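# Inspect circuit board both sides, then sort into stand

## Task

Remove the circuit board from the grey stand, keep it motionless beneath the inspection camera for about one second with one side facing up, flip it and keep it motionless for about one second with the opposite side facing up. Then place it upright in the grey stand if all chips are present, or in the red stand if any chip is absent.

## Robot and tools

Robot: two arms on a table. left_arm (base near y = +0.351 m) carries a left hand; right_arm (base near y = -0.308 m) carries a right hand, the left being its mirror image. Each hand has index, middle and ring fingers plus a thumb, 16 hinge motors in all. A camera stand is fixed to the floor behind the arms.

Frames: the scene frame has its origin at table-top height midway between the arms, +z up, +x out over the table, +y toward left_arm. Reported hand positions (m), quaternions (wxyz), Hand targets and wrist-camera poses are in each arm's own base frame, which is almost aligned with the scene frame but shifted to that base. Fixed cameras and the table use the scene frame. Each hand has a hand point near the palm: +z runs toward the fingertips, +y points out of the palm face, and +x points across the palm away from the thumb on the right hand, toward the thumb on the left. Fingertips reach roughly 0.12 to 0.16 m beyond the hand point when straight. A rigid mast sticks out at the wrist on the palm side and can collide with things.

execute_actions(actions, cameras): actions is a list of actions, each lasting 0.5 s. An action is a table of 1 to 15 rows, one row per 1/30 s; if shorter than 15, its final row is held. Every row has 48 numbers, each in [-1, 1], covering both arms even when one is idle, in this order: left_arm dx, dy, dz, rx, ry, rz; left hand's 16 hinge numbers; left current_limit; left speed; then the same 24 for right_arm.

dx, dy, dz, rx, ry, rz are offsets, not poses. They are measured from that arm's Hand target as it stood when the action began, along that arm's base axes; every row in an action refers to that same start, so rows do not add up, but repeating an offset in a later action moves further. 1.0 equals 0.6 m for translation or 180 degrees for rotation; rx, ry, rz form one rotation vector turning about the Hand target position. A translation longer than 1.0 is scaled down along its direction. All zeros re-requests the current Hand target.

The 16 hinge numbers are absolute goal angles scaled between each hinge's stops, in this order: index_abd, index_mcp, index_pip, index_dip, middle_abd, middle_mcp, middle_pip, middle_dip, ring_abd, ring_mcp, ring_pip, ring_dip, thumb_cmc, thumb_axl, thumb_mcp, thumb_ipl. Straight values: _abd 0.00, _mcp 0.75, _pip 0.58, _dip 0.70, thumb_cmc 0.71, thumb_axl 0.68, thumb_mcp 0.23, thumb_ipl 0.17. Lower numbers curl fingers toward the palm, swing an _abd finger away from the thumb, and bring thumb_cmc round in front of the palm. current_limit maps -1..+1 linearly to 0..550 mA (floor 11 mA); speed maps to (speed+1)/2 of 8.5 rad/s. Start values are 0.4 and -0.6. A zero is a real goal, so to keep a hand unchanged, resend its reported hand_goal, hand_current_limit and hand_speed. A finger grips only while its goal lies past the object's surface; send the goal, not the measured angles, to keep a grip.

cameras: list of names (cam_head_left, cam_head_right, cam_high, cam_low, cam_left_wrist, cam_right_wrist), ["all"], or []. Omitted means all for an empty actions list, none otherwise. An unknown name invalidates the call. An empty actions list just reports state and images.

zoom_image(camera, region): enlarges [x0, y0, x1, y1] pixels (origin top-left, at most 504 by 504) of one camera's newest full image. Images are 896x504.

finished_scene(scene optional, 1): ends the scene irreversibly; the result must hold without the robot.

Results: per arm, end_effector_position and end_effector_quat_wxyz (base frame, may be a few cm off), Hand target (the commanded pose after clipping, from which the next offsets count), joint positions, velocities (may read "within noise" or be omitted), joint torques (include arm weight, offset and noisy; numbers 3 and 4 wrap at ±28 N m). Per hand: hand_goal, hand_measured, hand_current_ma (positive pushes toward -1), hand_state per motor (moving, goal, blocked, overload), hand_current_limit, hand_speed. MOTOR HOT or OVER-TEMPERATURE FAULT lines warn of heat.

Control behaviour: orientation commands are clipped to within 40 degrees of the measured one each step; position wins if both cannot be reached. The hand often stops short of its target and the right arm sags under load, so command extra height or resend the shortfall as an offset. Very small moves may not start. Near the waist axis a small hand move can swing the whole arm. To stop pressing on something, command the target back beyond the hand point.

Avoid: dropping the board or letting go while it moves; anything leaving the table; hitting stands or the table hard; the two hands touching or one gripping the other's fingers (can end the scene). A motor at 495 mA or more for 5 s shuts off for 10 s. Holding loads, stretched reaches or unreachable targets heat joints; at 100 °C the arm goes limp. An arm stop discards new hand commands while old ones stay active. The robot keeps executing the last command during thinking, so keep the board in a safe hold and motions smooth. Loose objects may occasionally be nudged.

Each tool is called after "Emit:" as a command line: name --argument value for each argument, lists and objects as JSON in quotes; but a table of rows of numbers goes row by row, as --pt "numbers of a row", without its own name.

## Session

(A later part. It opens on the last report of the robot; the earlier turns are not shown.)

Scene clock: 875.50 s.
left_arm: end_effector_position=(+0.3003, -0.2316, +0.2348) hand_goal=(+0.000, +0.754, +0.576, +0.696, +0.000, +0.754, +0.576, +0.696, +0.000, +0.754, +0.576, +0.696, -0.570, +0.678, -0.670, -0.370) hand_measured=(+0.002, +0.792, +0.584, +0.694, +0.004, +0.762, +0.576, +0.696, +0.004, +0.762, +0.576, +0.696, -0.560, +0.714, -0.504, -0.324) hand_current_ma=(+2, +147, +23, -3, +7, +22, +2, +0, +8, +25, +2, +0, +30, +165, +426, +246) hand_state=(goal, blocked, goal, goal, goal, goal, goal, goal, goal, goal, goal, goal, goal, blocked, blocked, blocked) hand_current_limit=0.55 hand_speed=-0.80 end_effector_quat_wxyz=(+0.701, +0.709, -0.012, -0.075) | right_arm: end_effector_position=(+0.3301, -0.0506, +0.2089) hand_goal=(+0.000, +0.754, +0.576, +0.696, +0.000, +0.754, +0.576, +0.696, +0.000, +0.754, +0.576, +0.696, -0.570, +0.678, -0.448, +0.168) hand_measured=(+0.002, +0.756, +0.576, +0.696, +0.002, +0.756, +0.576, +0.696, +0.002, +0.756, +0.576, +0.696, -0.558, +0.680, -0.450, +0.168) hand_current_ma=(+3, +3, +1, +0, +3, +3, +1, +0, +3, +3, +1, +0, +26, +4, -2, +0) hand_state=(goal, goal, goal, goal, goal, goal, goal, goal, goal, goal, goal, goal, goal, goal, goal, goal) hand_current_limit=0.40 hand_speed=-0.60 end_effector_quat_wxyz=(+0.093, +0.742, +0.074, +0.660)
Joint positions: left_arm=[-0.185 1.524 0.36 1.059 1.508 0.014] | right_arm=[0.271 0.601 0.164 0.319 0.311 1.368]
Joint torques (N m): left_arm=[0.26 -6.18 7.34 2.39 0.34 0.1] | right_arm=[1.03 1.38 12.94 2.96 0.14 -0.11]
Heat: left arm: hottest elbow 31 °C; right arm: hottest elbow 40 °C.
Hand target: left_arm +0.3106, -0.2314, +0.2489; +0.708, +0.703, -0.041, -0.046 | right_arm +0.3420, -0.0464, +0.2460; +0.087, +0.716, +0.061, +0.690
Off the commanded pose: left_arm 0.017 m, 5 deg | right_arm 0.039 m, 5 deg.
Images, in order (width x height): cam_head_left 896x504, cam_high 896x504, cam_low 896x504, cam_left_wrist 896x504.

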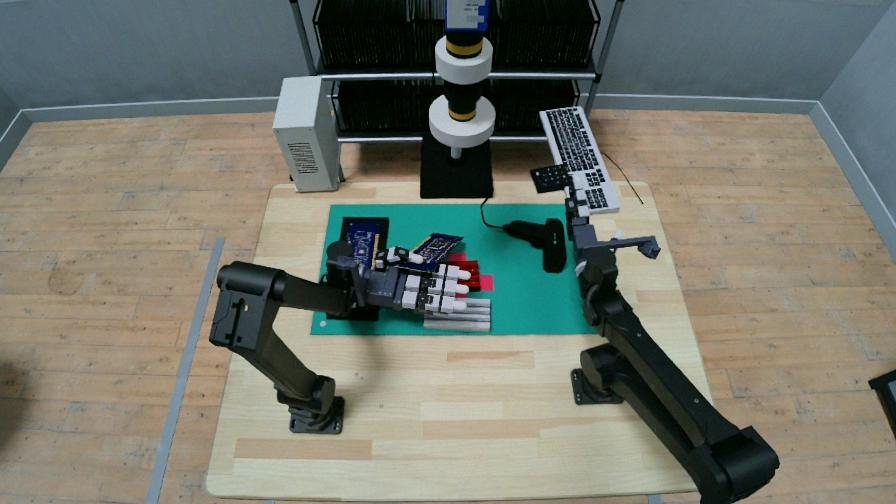

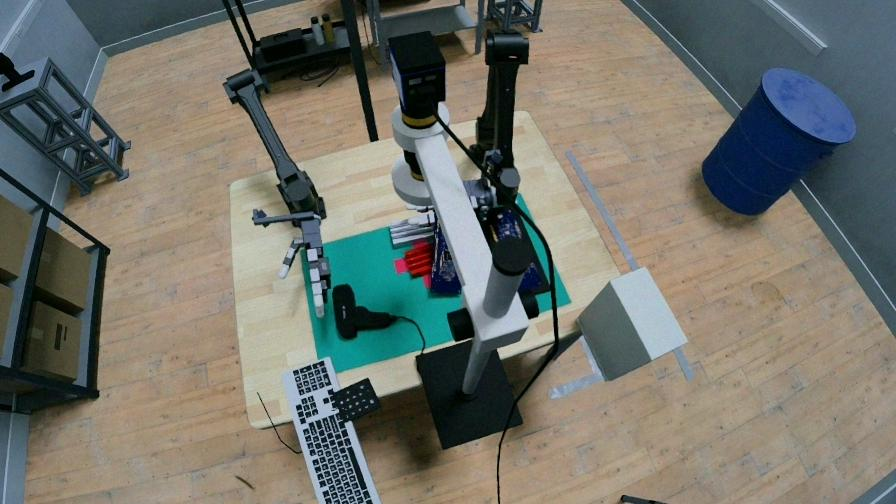

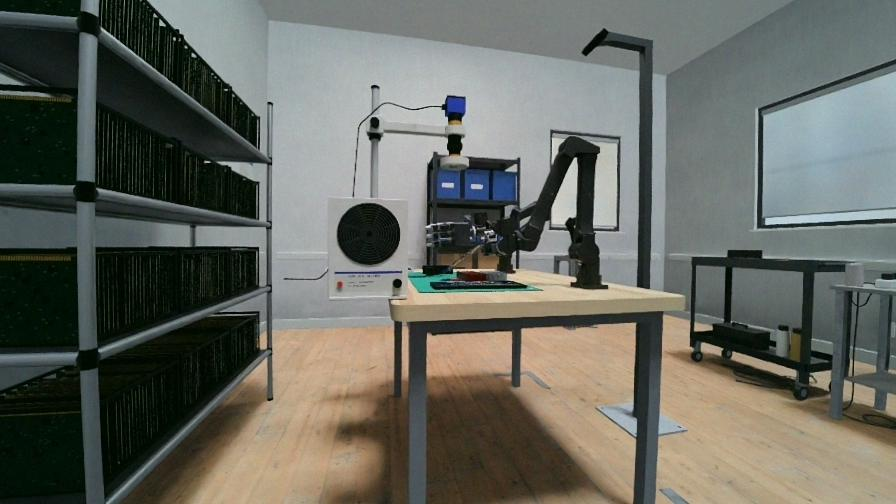

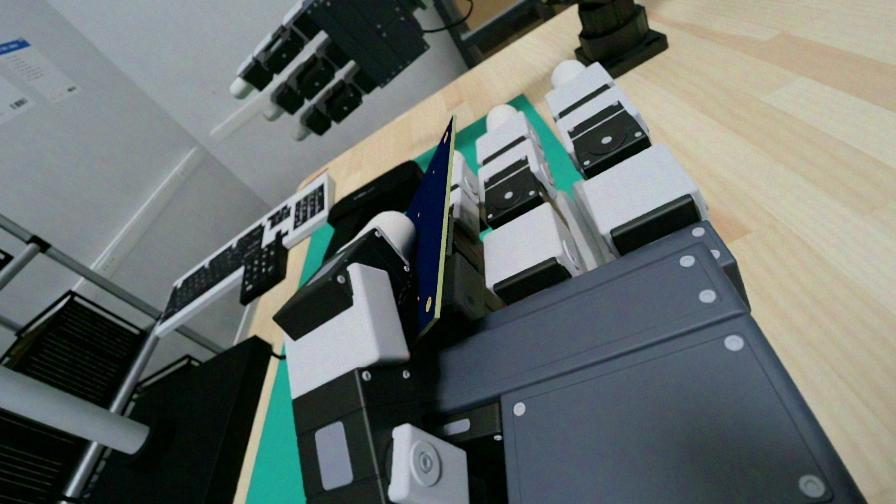

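Emit:
execute_actions --actions '[[[0,0.01,0.035,0.06,0,0,0,0.65,0.576,0.696,0,0.754,0.576,0.696,0,0.754,0.576,0.696,-0.571,0.678,-0.72,-0.42,0.75,-0.8,0,0,0,0,0,0,0,0.754,0.576,0.696,0,0.754,0.576,0.696,0,0.754,0.576,0.696,-0.571,0.678,-0.449,0.168,0.4,-0.6]],[[0,0.01,0.035,0.11,0,0,0,0.65,0.576,0.696,0,0.754,0.576,0.696,0,0.754,0.576,0.696,-0.571,0.678,-0.72,-0.42,0.75,-0.8,0,0,0,0,0,0,0,0.754,0.576,0.696,0,0.754,0.576,0.696,0,0.754,0.576,0.696,-0.571,0.678,-0.449,0.168,0.4,-0.6]],[[0,0.01,0.035,0.11,0,0,0,0.65,0.576,0.696,0,0.754,0.576,0.696,0,0.754,0.576,0.696,-0.571,0.678,-0.72,-0.42,0.75,-0.8,0,0,0,0,0,0,0,0.754,0.576,0.696,0,0.754,0.576,0.696,0,0.754,0.576,0.696,-0.571,0.678,-0.449,0.168,0.4,-0.6]]]' --cameras '["cam_head_left","cam_left_wrist","cam_low"]'

Emit:
zoom_image --camera "cam_low" --region '[400, 80, 600, 310]'

Emit:
zoom_image --camera "cam_head_left" --region '[340, 180, 580, 350]'

Scene clock: 911.60 s.
left_arm: end_effector_position=(+0.2985, -0.2187, +0.2812) hand_goal=(+0.000, +0.650, +0.576, +0.696, +0.000, +0.754, +0.576, +0.696, +0.000, +0.754, +0.576, +0.696, -0.570, +0.678, -0.720, -0.420) hand_measured=(+0.002, +0.726, +0.584, +0.694, +0.004, +0.762, +0.576, +0.696, +0.004, +0.762, +0.576, +0.696, -0.558, +0.718, -0.494, -0.324) hand_current_ma=(+2, +328, +23, -3, +7, +26, +2, +0, +8, +29, +2, +0, +38, +185, +481, +481) hand_state=(goal, blocked, goal, goal, goal, goal, goal, goal, goal, goal, goal, goal, goal, blocked, blocked, blocked) hand_current_limit=0.75 hand_speed=-0.80 end_effector_quat_wxyz=(+0.685, +0.720, +0.074, -0.086) | right_arm: end_effector_position=(+0.3301, -0.0506, +0.2089) hand_goal=(+0.000, +0.754, +0.576, +0.696, +0.000, +0.754, +0.576, +0.696, +0.000, +0.754, +0.576, +0.696, -0.570, +0.678, -0.448, +0.168) hand_measured=(+0.002, +0.756, +0.576, +0.696, +0.002, +0.756, +0.576, +0.696, +0.002, +0.756, +0.576, +0.696, -0.558, +0.680, -0.450, +0.168) hand_current_ma=(+3, +3, +1, +0, +3, +3, +1, +0, +3, +3, +1, +0, +26, +4, -2, +0) hand_state=(goal, goal, goal, goal, goal, goal, goal, goal, goal, goal, goal, goal, goal, goal, goal, goal) hand_current_limit=0.40 hand_speed=-0.60 end_effector_quat_wxyz=(+0.093, +0.742, +0.074, +0.660)
Joint positions: left_arm=[-0.153 1.12 0.36 0.406 1.432 0.124] | right_arm=[0.271 0.601 0.164 0.319 0.311 1.368]
Joint torques (N m): left_arm=[0.32 -5.19 11.08 1.31 0.35 0.22] | right_arm=[1.38 1.2 12.88 2.82 0.11 -0.12]
Heat: left arm: hottest elbow 29 °C; right arm: hottest elbow 40 °C.
Hand target: left_arm +0.3106, -0.2134, +0.3119; +0.411, +0.909, -0.005, -0.064 | right_arm +0.3420, -0.0464, +0.2460; +0.087, +0.716, +0.061, +0.690
Off the commanded pose: left_arm 0.033 m, 48 deg; orientation clipped | right_arm 0.039 m, 5 deg.
Images, in order (width x height): cam_head_left 896x504, cam_low 896x504, cam_left_wrist 896x504.

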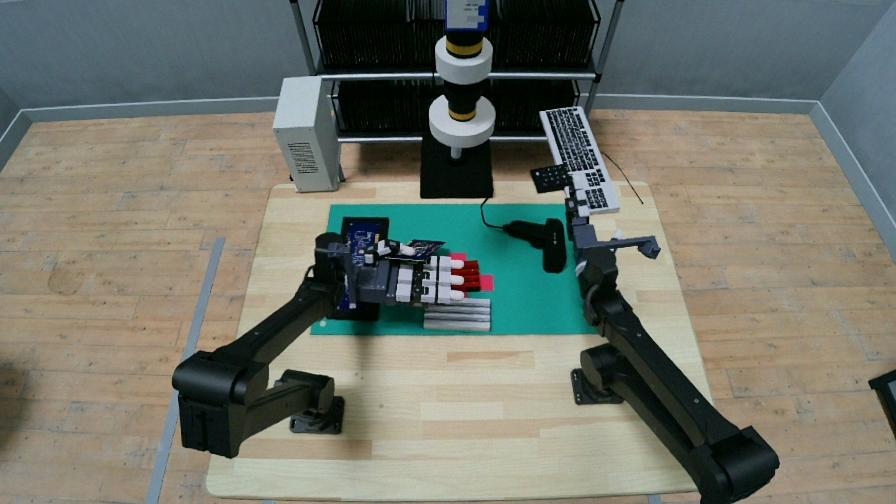

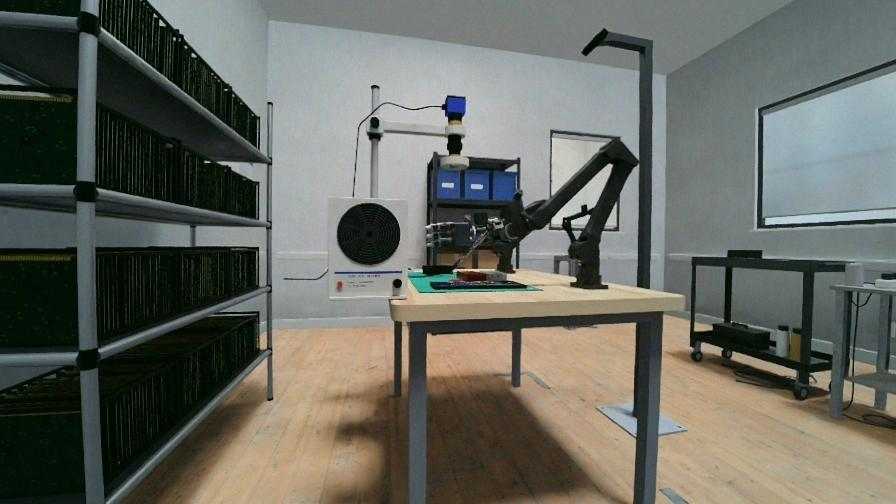

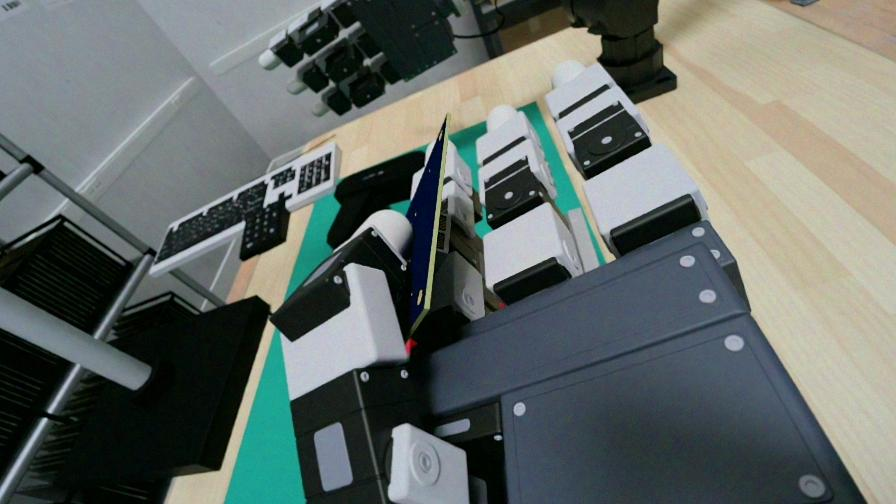

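Scaled by 2.191 from the camera's 896x504 image, which has a finer 1280x720 frame.

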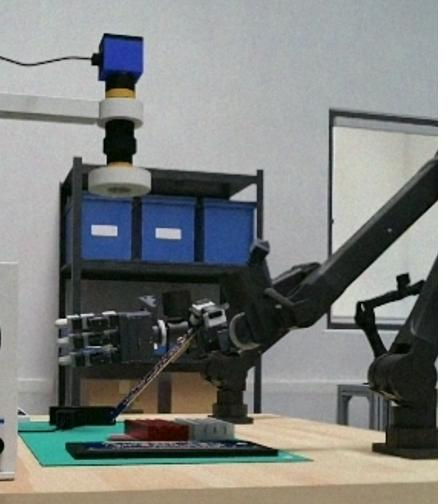

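Scaled by 2.100 from the camera's 896x504 image, which has a finer 1280x720 frame.

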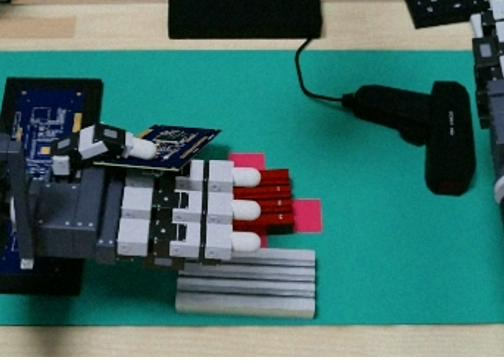

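Emit:
execute_actions --actions '[[[0,0,0,0,0,0,0,0.65,0.576,0.696,0,0.754,0.576,0.696,0,0.754,0.576,0.696,-0.571,0.678,-0.72,-0.42,0.75,-0.8,0,0,0,0,0,0,0,0.754,0.576,0.696,0,0.754,0.576,0.696,0,0.754,0.576,0.696,-0.571,0.678,-0.449,0.168,0.4,-0.6]],[[0,0,0,0,0,0,0,0.65,0.576,0.696,0,0.754,0.576,0.696,0,0.754,0.576,0.696,-0.571,0.678,-0.72,-0.42,0.75,-0.8,0,0,0,0,0,0,0,0.754,0.576,0.696,0,0.754,0.576,0.696,0,0.754,0.576,0.696,-0.571,0.678,-0.449,0.168,0.4,-0.6]]]' --cameras '["cam_head_left","cam_low"]'

Emit:
zoom_image --camera "cam_low" --region '[400, 80, 600, 310]'

Scene clock: 922.33 s.
left_arm: end_effector_position=(+0.2892, -0.2145, +0.2788) hand_goal=(+0.000, +0.650, +0.576, +0.696, +0.000, +0.754, +0.576, +0.696, +0.000, +0.754, +0.576, +0.696, -0.570, +0.678, -0.720, -0.420) hand_measured=(+0.002, +0.724, +0.584, +0.694, +0.004, +0.762, +0.576, +0.696, +0.004, +0.762, +0.576, +0.696, -0.558, +0.718, -0.494, -0.328) hand_current_ma=(+2, +324, +22, -3, +7, +26, +2, +0, +8, +29, +2, +0, +38, +185, +481, +481) hand_state=(goal, blocked, goal, goal, goal, goal, goal, goal, goal, goal, goal, goal, goal, blocked, blocked, blocked) hand_current_limit=0.75 hand_speed=-0.80 end_effector_quat_wxyz=(+0.491, +0.865, +0.103, -0.031) | right_arm: end_effector_position=(+0.3301, -0.0506, +0.2089) hand_goal=(+0.000, +0.754, +0.576, +0.696, +0.000, +0.754, +0.576, +0.696, +0.000, +0.754, +0.576, +0.696, -0.570, +0.678, -0.448, +0.168) hand_measured=(+0.002, +0.756, +0.576, +0.696, +0.002, +0.756, +0.576, +0.696, +0.002, +0.756, +0.576, +0.696, -0.558, +0.680, -0.450, +0.168) hand_current_ma=(+3, +3, +1, +0, +3, +3, +1, +0, +3, +3, +1, +0, +26, +4, -2, +0) hand_state=(goal, goal, goal, goal, goal, goal, goal, goal, goal, goal, goal, goal, goal, goal, goal, goal) hand_current_limit=0.40 hand_speed=-0.60 end_effector_quat_wxyz=(+0.093, +0.742, +0.074, +0.660)
Joint positions: left_arm=[-0.11 0.949 0.667 -1.022 1.007 1.077] | right_arm=[0.271 0.601 0.164 0.319 0.311 1.368]
Joint torques (N m): left_arm=[0.44 -2.49 13.61 0.65 1.02 0.2] | right_arm=[1.14 1.38 12.89 3 0.13 -0.13]
Heat: left arm: hottest elbow 30 °C; right arm: hottest elbow 40 °C.
Hand target: left_arm +0.3106, -0.2134, +0.3119; +0.411, +0.909, -0.005, -0.064 | right_arm +0.3420, -0.0464, +0.2460; +0.087, +0.716, +0.061, +0.690
Off the commanded pose: left_arm 0.039 m, 17 deg | right_arm 0.039 m, 5 deg.
Images, in order (width x height): cam_head_left 896x504, cam_low 896x504.

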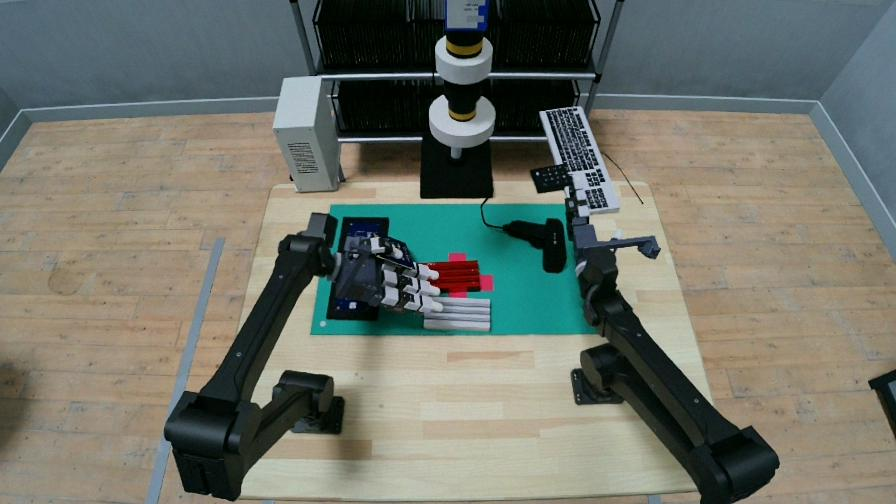

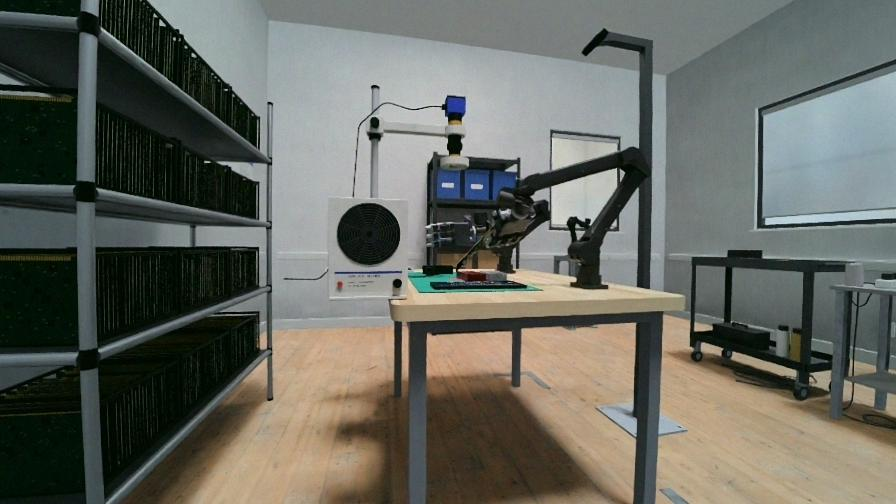

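Scaled by 2.191 from the camera's 896x504 image, which has a finer 1280x720 frame.

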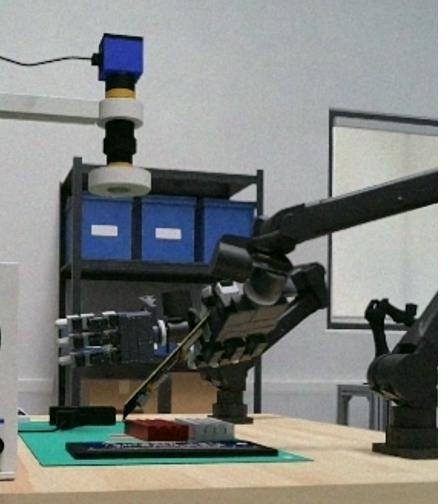

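Emit:
execute_actions --actions '[[[0,0.02,0.08,0.02,0,0,0,0.65,0.576,0.696,0,0.754,0.576,0.696,0,0.754,0.576,0.696,-0.571,0.678,-0.72,-0.42,0.75,-0.8,0,0,0,0,0,0,0,0.754,0.576,0.696,0,0.754,0.576,0.696,0,0.754,0.576,0.696,-0.571,0.678,-0.449,0.168,0.4,-0.6]],[[0,0.01,0.02,0.1,0,0,0,0.65,0.576,0.696,0,0.754,0.576,0.696,0,0.754,0.576,0.696,-0.571,0.678,-0.72,-0.42,0.75,-0.8,0,0,0,0,0,0,0,0.754,0.576,0.696,0,0.754,0.576,0.696,0,0.754,0.576,0.696,-0.571,0.678,-0.449,0.168,0.4,-0.6]],[[0,0,0,0.1,0,0,0,0.65,0.576,0.696,0,0.754,0.576,0.696,0,0.754,0.576,0.696,-0.571,0.678,-0.72,-0.42,0.75,-0.8,0,0,0,0,0,0,0,0.754,0.576,0.696,0,0.754,0.576,0.696,0,0.754,0.576,0.696,-0.571,0.678,-0.449,0.168,0.4,-0.6]]]' --cameras '["cam_head_left","cam_low","cam_left_wrist","cam_high"]'

Emit:
zoom_image --camera "cam_low" --region '[400, 80, 600, 310]'

Scene clock: 936.73 s.
left_arm: end_effector_position=(+0.3028, -0.1912, +0.3353) hand_goal=(+0.000, +0.650, +0.576, +0.696, +0.000, +0.754, +0.576, +0.696, +0.000, +0.754, +0.576, +0.696, -0.570, +0.678, -0.720, -0.420) hand_measured=(-0.006, +0.698, +0.578, +0.696, +0.004, +0.756, +0.576, +0.696, +0.004, +0.756, +0.576, +0.696, -0.568, +0.698, -0.494, -0.348) hand_current_ma=(-15, +197, +4, +0, +7, +6, +2, +0, +7, +7, +2, +0, +6, +83, +481, +411) hand_state=(goal, blocked, goal, goal, goal, goal, goal, goal, goal, goal, goal, goal, goal, goal, blocked, blocked) hand_current_limit=0.75 hand_speed=-0.80 end_effector_quat_wxyz=(+0.115, +0.993, +0.031, -0.006) | right_arm: end_effector_position=(+0.3301, -0.0506, +0.2089) hand_goal=(+0.000, +0.754, +0.576, +0.696, +0.000, +0.754, +0.576, +0.696, +0.000, +0.754, +0.576, +0.696, -0.570, +0.678, -0.448, +0.168) hand_measured=(+0.002, +0.756, +0.576, +0.696, +0.002, +0.756, +0.576, +0.696, +0.002, +0.756, +0.576, +0.696, -0.558, +0.680, -0.450, +0.168) hand_current_ma=(+3, +3, +1, +0, +3, +3, +1, +0, +3, +3, +1, +0, +26, +4, -2, +0) hand_state=(goal, goal, goal, goal, goal, goal, goal, goal, goal, goal, goal, goal, goal, goal, goal, goal) hand_current_limit=0.40 hand_speed=-0.60 end_effector_quat_wxyz=(+0.093, +0.742, +0.074, +0.660)
Joint positions: left_arm=[-0.248 1.082 1.246 -1.683 0.224 1.255] | right_arm=[0.271 0.601 0.164 0.319 0.311 1.368]
Joint torques (N m): left_arm=[-2.14 -5.71 13.63 0.29 0.25 -0.08] | right_arm=[0.97 1.14 12.98 2.88 0.11 -0.14]
Heat: left arm: hottest elbow 30 °C; right arm: hottest elbow 41 °C.
Hand target: left_arm +0.3106, -0.1954, +0.3719; +0.079, +0.995, +0.018, -0.062 | right_arm +0.3420, -0.0464, +0.2460; +0.087, +0.716, +0.061, +0.690
Off the commanded pose: left_arm 0.038 m, 8 deg | right_arm 0.039 m, 5 deg.
joint sent to its limit (left arm) — joint 4 (wrist pitch), lower limit. The joint targets are off in position and orientation.
Images, in order (width x height): cam_head_left 896x504, cam_high 896x504, cam_low 896x504, cam_left_wrist 896x504.

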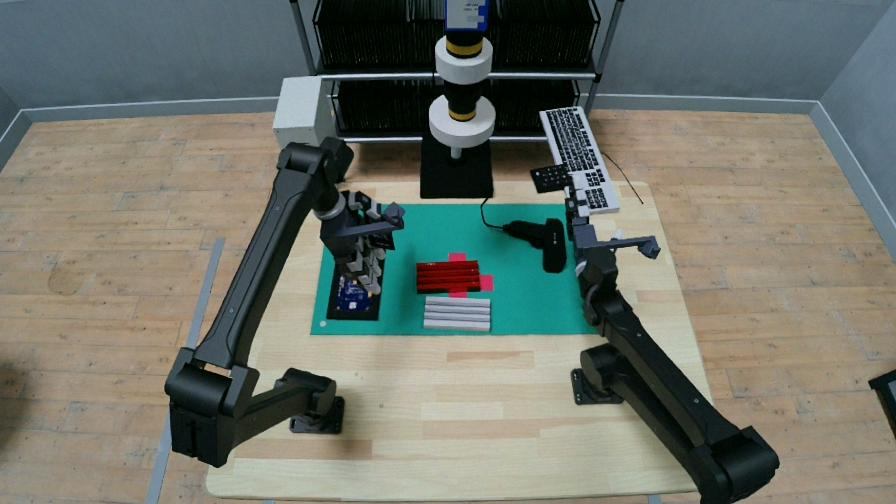

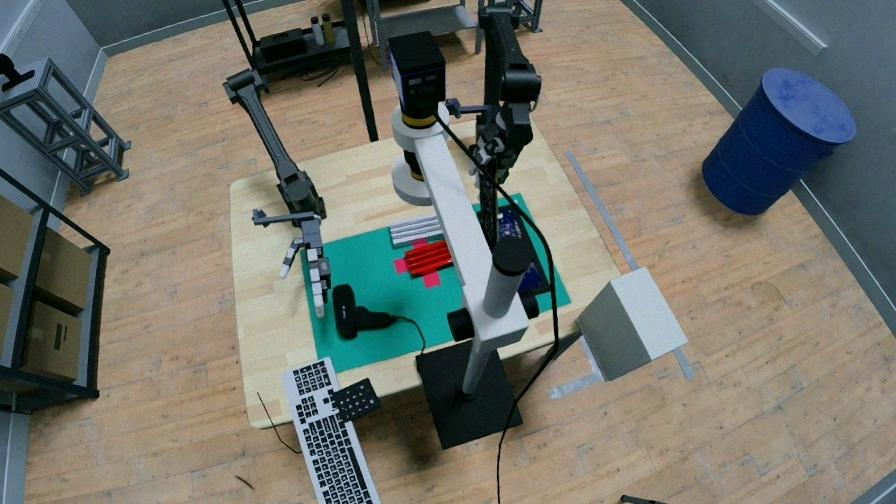

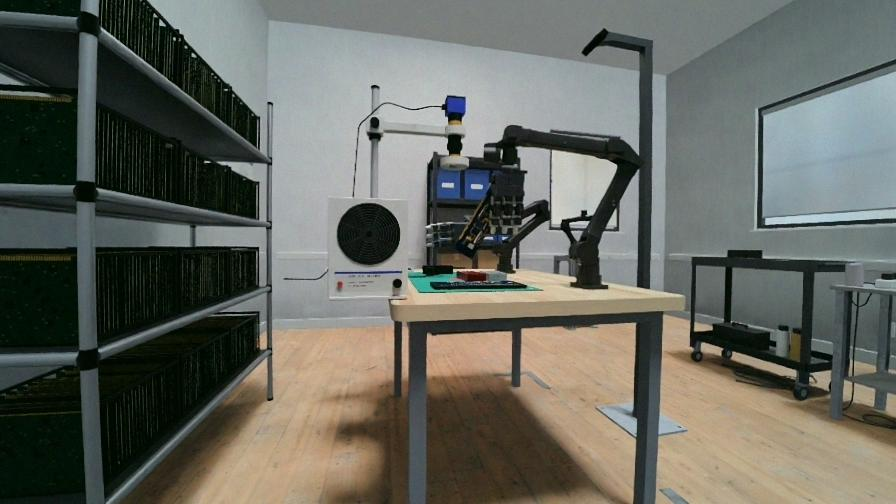

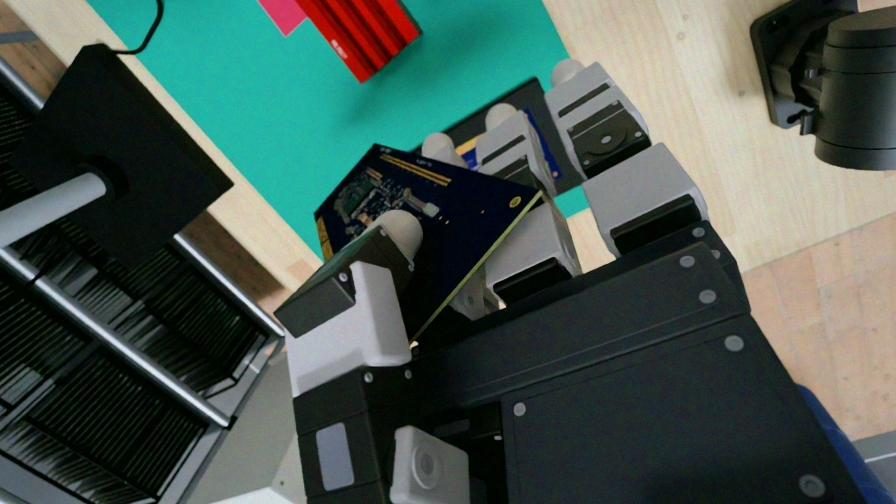

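Scaled by 2.191 from the camera's 896x504 image, which has a finer 1280x720 frame.

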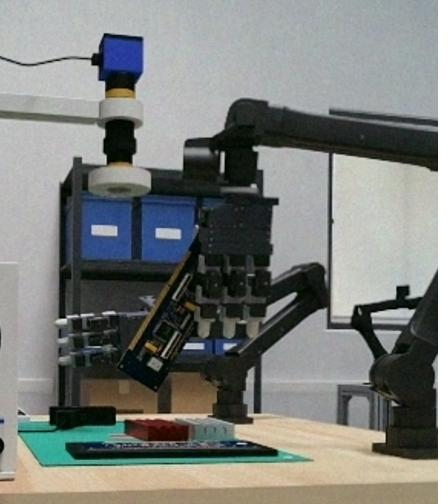

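Emit:
zoom_image --camera "cam_low" --region '[445, 180, 525, 270]'

Emit:
zoom_image --camera "cam_left_wrist" --region '[300, 120, 560, 360]'

Scaled by 5.600 from the camera's 896x504 image, which has a finer 1280x720 frame.

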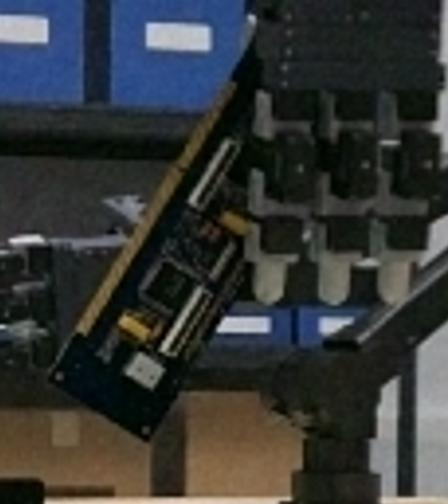

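Scaled by 1.938 from the camera's 896x504 image, which has a finer 1280x720 frame.

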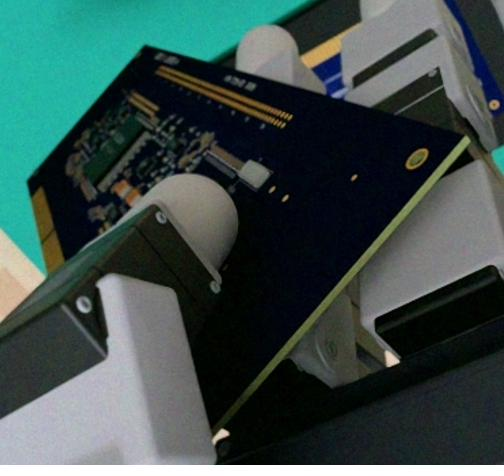

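Emit:
execute_actions --actions '[[[0,-0.05,-0.06,0.02,0,0,0,0.65,0.576,0.696,0,0.754,0.576,0.696,0,0.754,0.576,0.696,-0.571,0.678,-0.72,-0.42,0.75,-0.8,0,0,0,0,0,0,0,0.754,0.576,0.696,0,0.754,0.576,0.696,0,0.754,0.576,0.696,-0.571,0.678,-0.449,0.168,0.4,-0.6]],[[0,-0.035,-0.06,0,0,0,0,0.65,0.576,0.696,0,0.754,0.576,0.696,0,0.754,0.576,0.696,-0.571,0.678,-0.7,-0.4,0.3,-0.8,0,0,0,0,0,0,0,0.754,0.576,0.696,0,0.754,0.576,0.696,0,0.754,0.576,0.696,-0.571,0.678,-0.449,0.168,0.4,-0.6]],[[0,0,0,0,0,0,0,0.68,0.576,0.696,0,0.754,0.576,0.696,0,0.754,0.576,0.696,-0.571,0.678,-0.66,-0.38,0.0,-0.8,0,0,0,0,0,0,0,0.754,0.576,0.696,0,0.754,0.576,0.696,0,0.754,0.576,0.696,-0.571,0.678,-0.449,0.168,0.4,-0.6]]]' --cameras '["cam_head_left","cam_low","cam_left_wrist"]'

Emit:
zoom_image --camera "cam_low" --region '[400, 130, 600, 310]'

Scene clock: 967.33 s.
left_arm: end_effector_position=(+0.3030, -0.2405, +0.2778) hand_goal=(+0.000, +0.680, +0.576, +0.696, +0.000, +0.754, +0.576, +0.696, +0.000, +0.754, +0.576, +0.696, -0.570, +0.678, -0.660, -0.380) hand_measured=(-0.008, +0.696, +0.576, +0.696, +0.002, +0.754, +0.576, +0.696, +0.004, +0.754, +0.576, +0.696, -0.568, +0.696, -0.486, -0.350) hand_current_ma=(-18, +57, +1, +0, +7, +1, +2, +0, +7, +2, +2, +0, +5, +74, +275, +155) hand_state=(goal, goal, goal, goal, goal, goal, goal, goal, goal, goal, goal, goal, goal, goal, blocked, blocked) hand_current_limit=0.00 hand_speed=-0.80 end_effector_quat_wxyz=(+0.045, +0.996, +0.022, -0.071) | right_arm: end_effector_position=(+0.3301, -0.0506, +0.2089) hand_goal=(+0.000, +0.754, +0.576, +0.696, +0.000, +0.754, +0.576, +0.696, +0.000, +0.754, +0.576, +0.696, -0.570, +0.678, -0.448, +0.168) hand_measured=(+0.002, +0.756, +0.576, +0.696, +0.002, +0.756, +0.576, +0.696, +0.002, +0.756, +0.576, +0.696, -0.558, +0.680, -0.450, +0.168) hand_current_ma=(+3, +3, +1, +0, +3, +3, +1, +0, +3, +3, +1, +0, +26, +4, -2, +0) hand_state=(goal, goal, goal, goal, goal, goal, goal, goal, goal, goal, goal, goal, goal, goal, goal, goal) hand_current_limit=0.40 hand_speed=-0.60 end_effector_quat_wxyz=(+0.093, +0.742, +0.074, +0.660)
Joint positions: left_arm=[-0.437 1.223 1.246 -1.683 0.143 1.096] | right_arm=[0.271 0.601 0.164 0.319 0.311 1.368]
Joint torques (N m): left_arm=[-1.96 -7.47 11.37 -0.02 0.19 -0.09] | right_arm=[1.03 1.55 13.07 2.96 0.16 -0.14]
Heat: left arm: hottest elbow 34 °C; right arm: hottest elbow 41 °C.
Hand target: left_arm +0.3106, -0.2464, +0.2999; +0.048, +0.997, +0.019, -0.062 | right_arm +0.3420, -0.0464, +0.2460; +0.087, +0.716, +0.061, +0.690
Off the commanded pose: left_arm 0.024 m, 1 deg | right_arm 0.039 m, 5 deg.
joint sent to its limit (left arm) — joint 4 (wrist pitch), lower limit. The joint targets are off in position, not in orientation.
Images, in order (width x height): cam_head_left 896x504, cam_low 896x504, cam_left_wrist 896x504.

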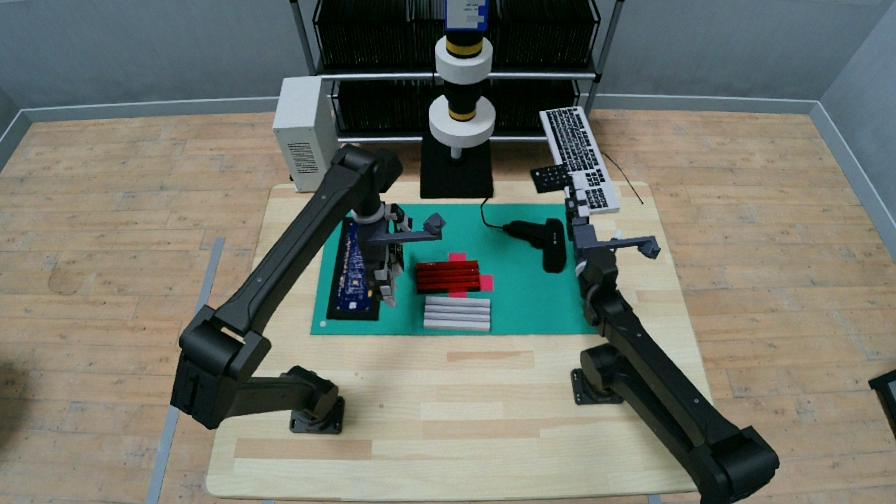

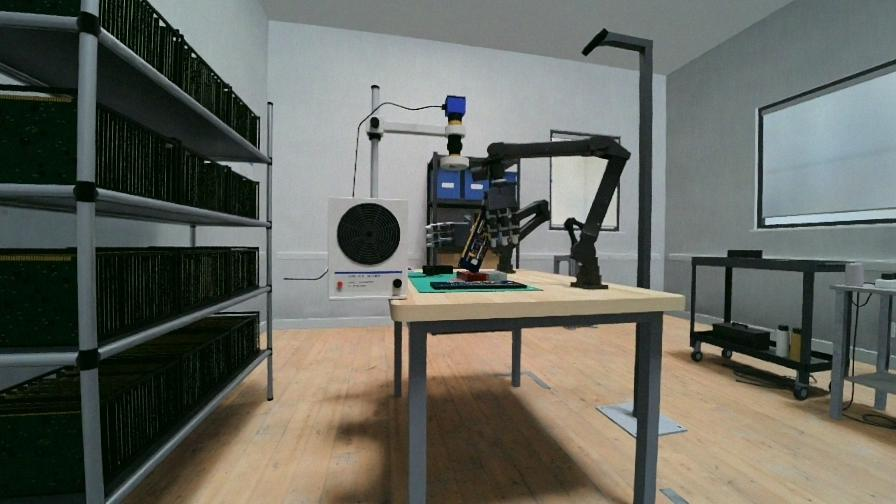

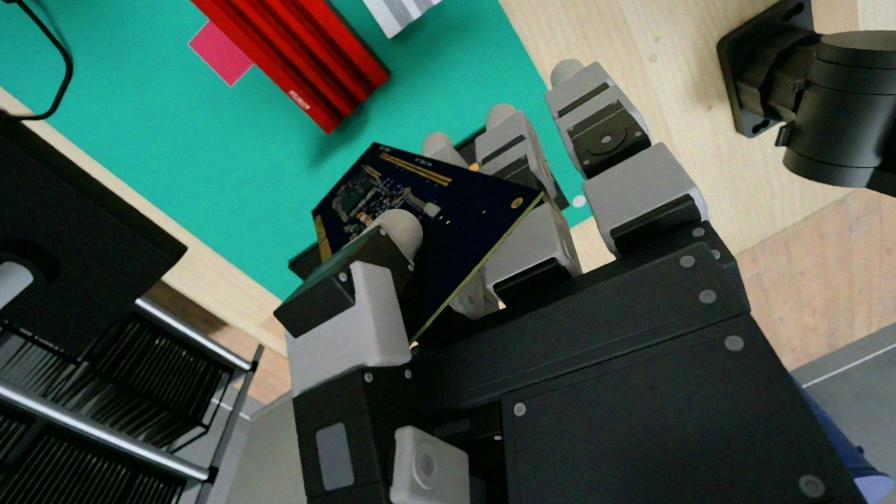

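Scaled by 2.520 from the camera's 896x504 image, which has a finer 1280x720 frame.

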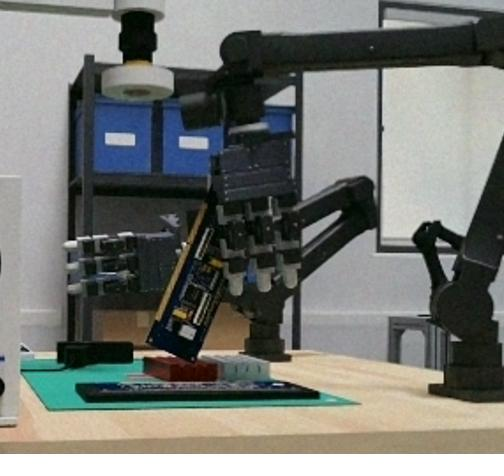

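Emit:
execute_actions --actions '[[[0,0,0,0,0,0,0,0.7,0.576,0.696,0,0.754,0.576,0.696,0,0.754,0.576,0.696,-0.571,0.678,-0.6,-0.37,-0.25,-0.8,0,0,0,0,0,0,0,0.754,0.576,0.696,0,0.754,0.576,0.696,0,0.754,0.576,0.696,-0.571,0.678,-0.449,0.168,0.4,-0.6]],[[0,0,0,0,0,0,0,0.71,0.576,0.696,0,0.754,0.576,0.696,0,0.754,0.576,0.696,-0.571,0.678,-0.56,-0.36,-0.35,-0.8,0,0,0,0,0,0,0,0.754,0.576,0.696,0,0.754,0.576,0.696,0,0.754,0.576,0.696,-0.571,0.678,-0.449,0.168,0.4,-0.6]]]' --cameras '["cam_low","cam_left_wrist"]'

Emit:
zoom_image --camera "cam_low" --region '[400, 130, 600, 310]'

Scene clock: 978.53 s.
left_arm: end_effector_position=(+0.3032, -0.2404, +0.2778) hand_goal=(+0.000, +0.710, +0.576, +0.696, +0.000, +0.754, +0.576, +0.696, +0.000, +0.754, +0.576, +0.696, -0.570, +0.678, -0.560, -0.360) hand_measured=(-0.008, +0.712, +0.576, +0.696, +0.002, +0.754, +0.576, +0.696, +0.004, +0.754, +0.576, +0.696, -0.568, +0.696, -0.484, -0.346) hand_current_ma=(-18, +7, +1, +0, +7, +1, +2, +0, +7, +2, +2, +0, +5, +73, +179, +60) hand_state=(goal, goal, goal, goal, goal, goal, goal, goal, goal, goal, goal, goal, goal, goal, blocked, goal) hand_current_limit=-0.35 hand_speed=-0.80 end_effector_quat_wxyz=(+0.044, +0.996, +0.023, -0.071) | right_arm: end_effector_position=(+0.3301, -0.0506, +0.2089) hand_goal=(+0.000, +0.754, +0.576, +0.696, +0.000, +0.754, +0.576, +0.696, +0.000, +0.754, +0.576, +0.696, -0.570, +0.678, -0.448, +0.168) hand_measured=(+0.002, +0.756, +0.576, +0.696, +0.002, +0.756, +0.576, +0.696, +0.002, +0.756, +0.576, +0.696, -0.558, +0.680, -0.450, +0.168) hand_current_ma=(+3, +3, +1, +0, +3, +3, +1, +0, +3, +3, +1, +0, +26, +4, -2, +0) hand_state=(goal, goal, goal, goal, goal, goal, goal, goal, goal, goal, goal, goal, goal, goal, goal, goal) hand_current_limit=0.40 hand_speed=-0.60 end_effector_quat_wxyz=(+0.093, +0.742, +0.074, +0.660)
Joint positions: left_arm=[-0.437 1.223 1.246 -1.683 0.143 1.094] | right_arm=[0.271 0.601 0.164 0.319 0.311 1.368]
Joint torques (N m): left_arm=[-1.85 -7.47 11.36 -0.03 0.19 -0.09] | right_arm=[0.79 1.49 12.83 2.92 0.14 -0.11]
Heat: left arm: hottest elbow 34 °C; right arm: hottest elbow 41 °C.
Hand target: left_arm +0.3106, -0.2464, +0.2999; +0.048, +0.997, +0.019, -0.062 | right_arm +0.3420, -0.0464, +0.2460; +0.087, +0.716, +0.061, +0.690
Off the commanded pose: left_arm 0.024 m, 1 deg | right_arm 0.039 m, 5 deg.
joint sent to its limit (left arm) — joint 4 (wrist pitch), lower limit. The joint targets are off in position, not in orientation.
Images, in order (width x height): cam_low 896x504, cam_left_wrist 896x504.

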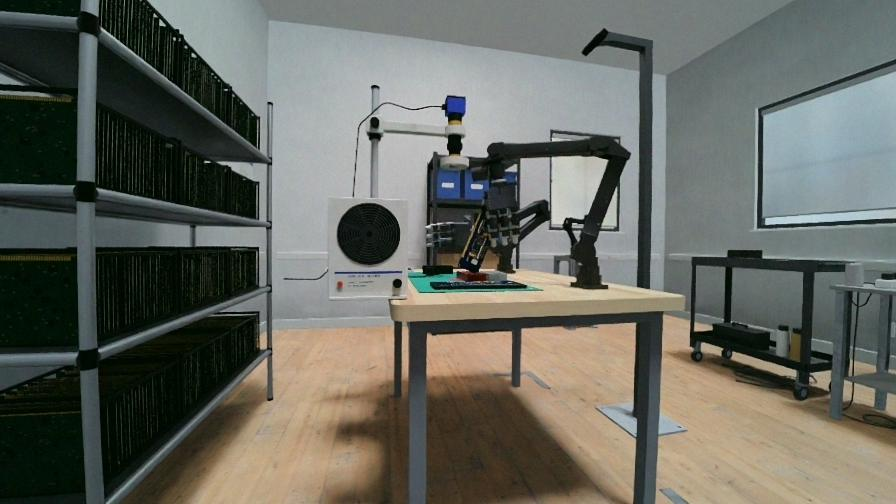

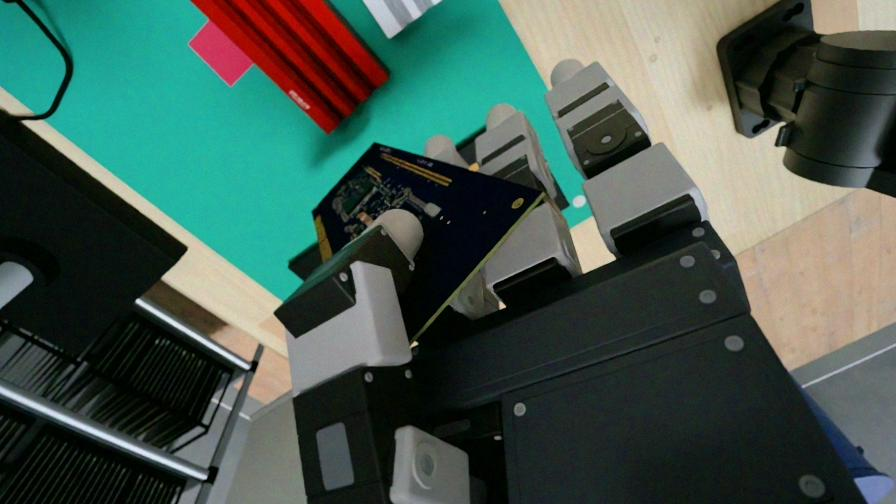

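Scaled by 2.520 from the camera's 896x504 image, which has a finer 1280x720 frame.

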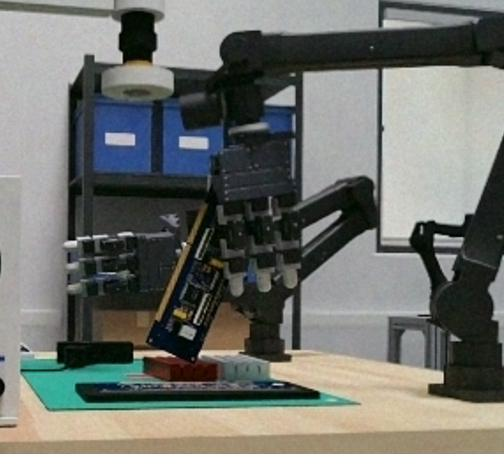

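Emit:
execute_actions --actions '[[[0,0,0,0,0,0,0,0.73,0.576,0.696,0,0.754,0.576,0.696,0,0.754,0.576,0.696,-0.571,0.678,-0.52,-0.35,-0.45,-0.8,0,0,0,0,0,0,0,0.754,0.576,0.696,0,0.754,0.576,0.696,0,0.754,0.576,0.696,-0.571,0.678,-0.449,0.168,0.4,-0.6]],[[0,0,0,0,0,0,0,0.74,0.576,0.696,0,0.754,0.576,0.696,0,0.754,0.576,0.696,-0.571,0.678,-0.49,-0.348,-0.5,-0.8,0,0,0,0,0,0,0,0.754,0.576,0.696,0,0.754,0.576,0.696,0,0.754,0.576,0.696,-0.571,0.678,-0.449,0.168,0.4,-0.6]]]' --cameras '["cam_low","cam_left_wrist"]'

Emit:
zoom_image --camera "cam_low" --region '[400, 130, 600, 310]'

Scene clock: 990.97 s.
left_arm: end_effector_position=(+0.3032, -0.2404, +0.2778) hand_goal=(+0.000, +0.740, +0.576, +0.696, +0.000, +0.754, +0.576, +0.696, +0.000, +0.754, +0.576, +0.696, -0.570, +0.678, -0.490, -0.348) hand_measured=(-0.002, +0.744, +0.576, +0.696, +0.002, +0.754, +0.576, +0.696, +0.004, +0.754, +0.576, +0.696, -0.568, +0.680, -0.484, -0.342) hand_current_ma=(-5, +10, +1, +0, +6, +1, +2, +0, +7, +1, +2, +0, +5, +9, +25, +23) hand_state=(goal, goal, goal, goal, goal, goal, goal, goal, goal, goal, goal, goal, goal, goal, goal, goal) hand_current_limit=-0.50 hand_speed=-0.80 end_effector_quat_wxyz=(+0.044, +0.996, +0.023, -0.071) | right_arm: end_effector_position=(+0.3301, -0.0506, +0.2089) hand_goal=(+0.000, +0.754, +0.576, +0.696, +0.000, +0.754, +0.576, +0.696, +0.000, +0.754, +0.576, +0.696, -0.570, +0.678, -0.448, +0.168) hand_measured=(+0.002, +0.756, +0.576, +0.696, +0.002, +0.756, +0.576, +0.696, +0.002, +0.756, +0.576, +0.696, -0.558, +0.680, -0.450, +0.168) hand_current_ma=(+3, +3, +1, +0, +3, +3, +1, +0, +3, +3, +1, +0, +26, +4, -2, +0) hand_state=(goal, goal, goal, goal, goal, goal, goal, goal, goal, goal, goal, goal, goal, goal, goal, goal) hand_current_limit=0.40 hand_speed=-0.60 end_effector_quat_wxyz=(+0.093, +0.742, +0.074, +0.660)
Joint positions: left_arm=[-0.437 1.223 1.246 -1.683 0.143 1.094] | right_arm=[0.271 0.601 0.164 0.319 0.311 1.368]
Joint torques (N m): left_arm=[-1.9 -7.47 11.37 -0.03 0.19 -0.08] | right_arm=[1.08 1.03 12.89 2.86 0.11 -0.14]
Heat: left arm: hottest elbow 34 °C; right arm: hottest elbow 41 °C.
Hand target: left_arm +0.3106, -0.2464, +0.2999; +0.048, +0.997, +0.019, -0.062 | right_arm +0.3420, -0.0464, +0.2460; +0.087, +0.716, +0.061, +0.690
Off the commanded pose: left_arm 0.024 m, 1 deg | right_arm 0.039 m, 5 deg.
joint sent to its limit (left arm) — joint 4 (wrist pitch), lower limit. The joint targets are off in position, not in orientation.
Images, in order (width x height): cam_low 896x504, cam_left_wrist 896x504.

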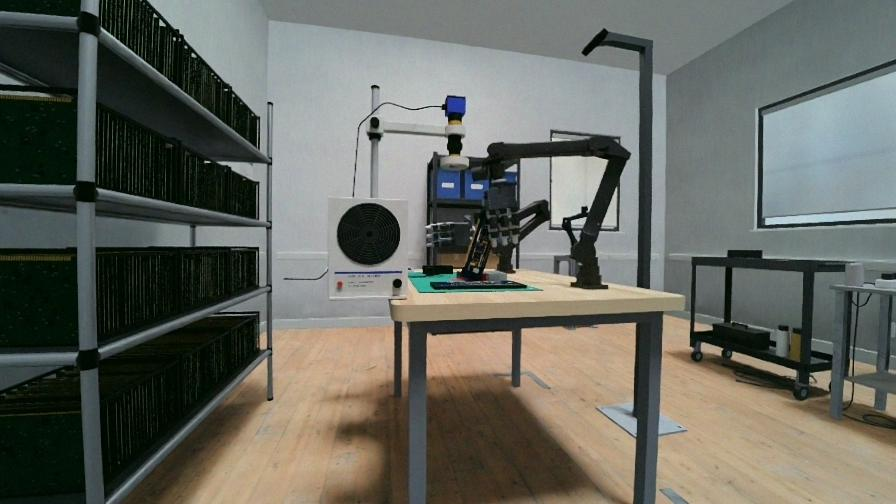

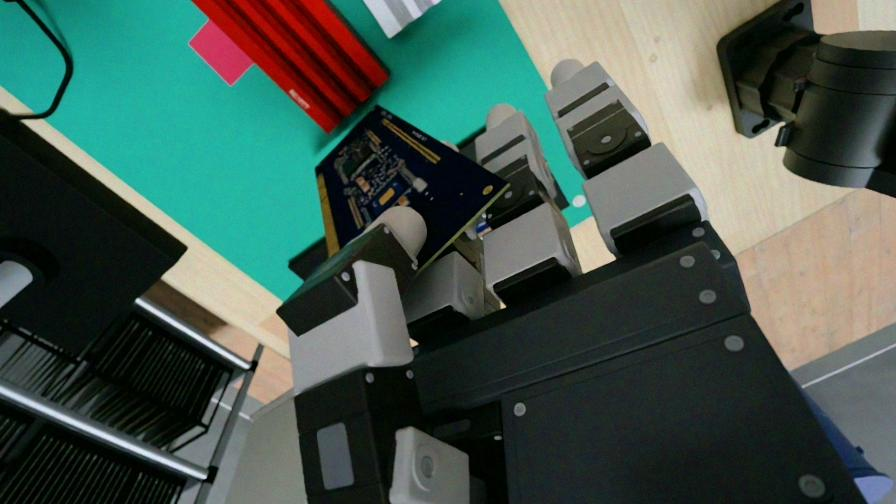

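Scaled by 2.520 from the camera's 896x504 image, which has a finer 1280x720 frame.

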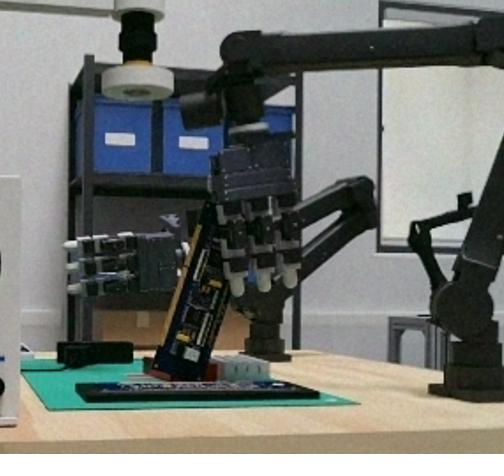

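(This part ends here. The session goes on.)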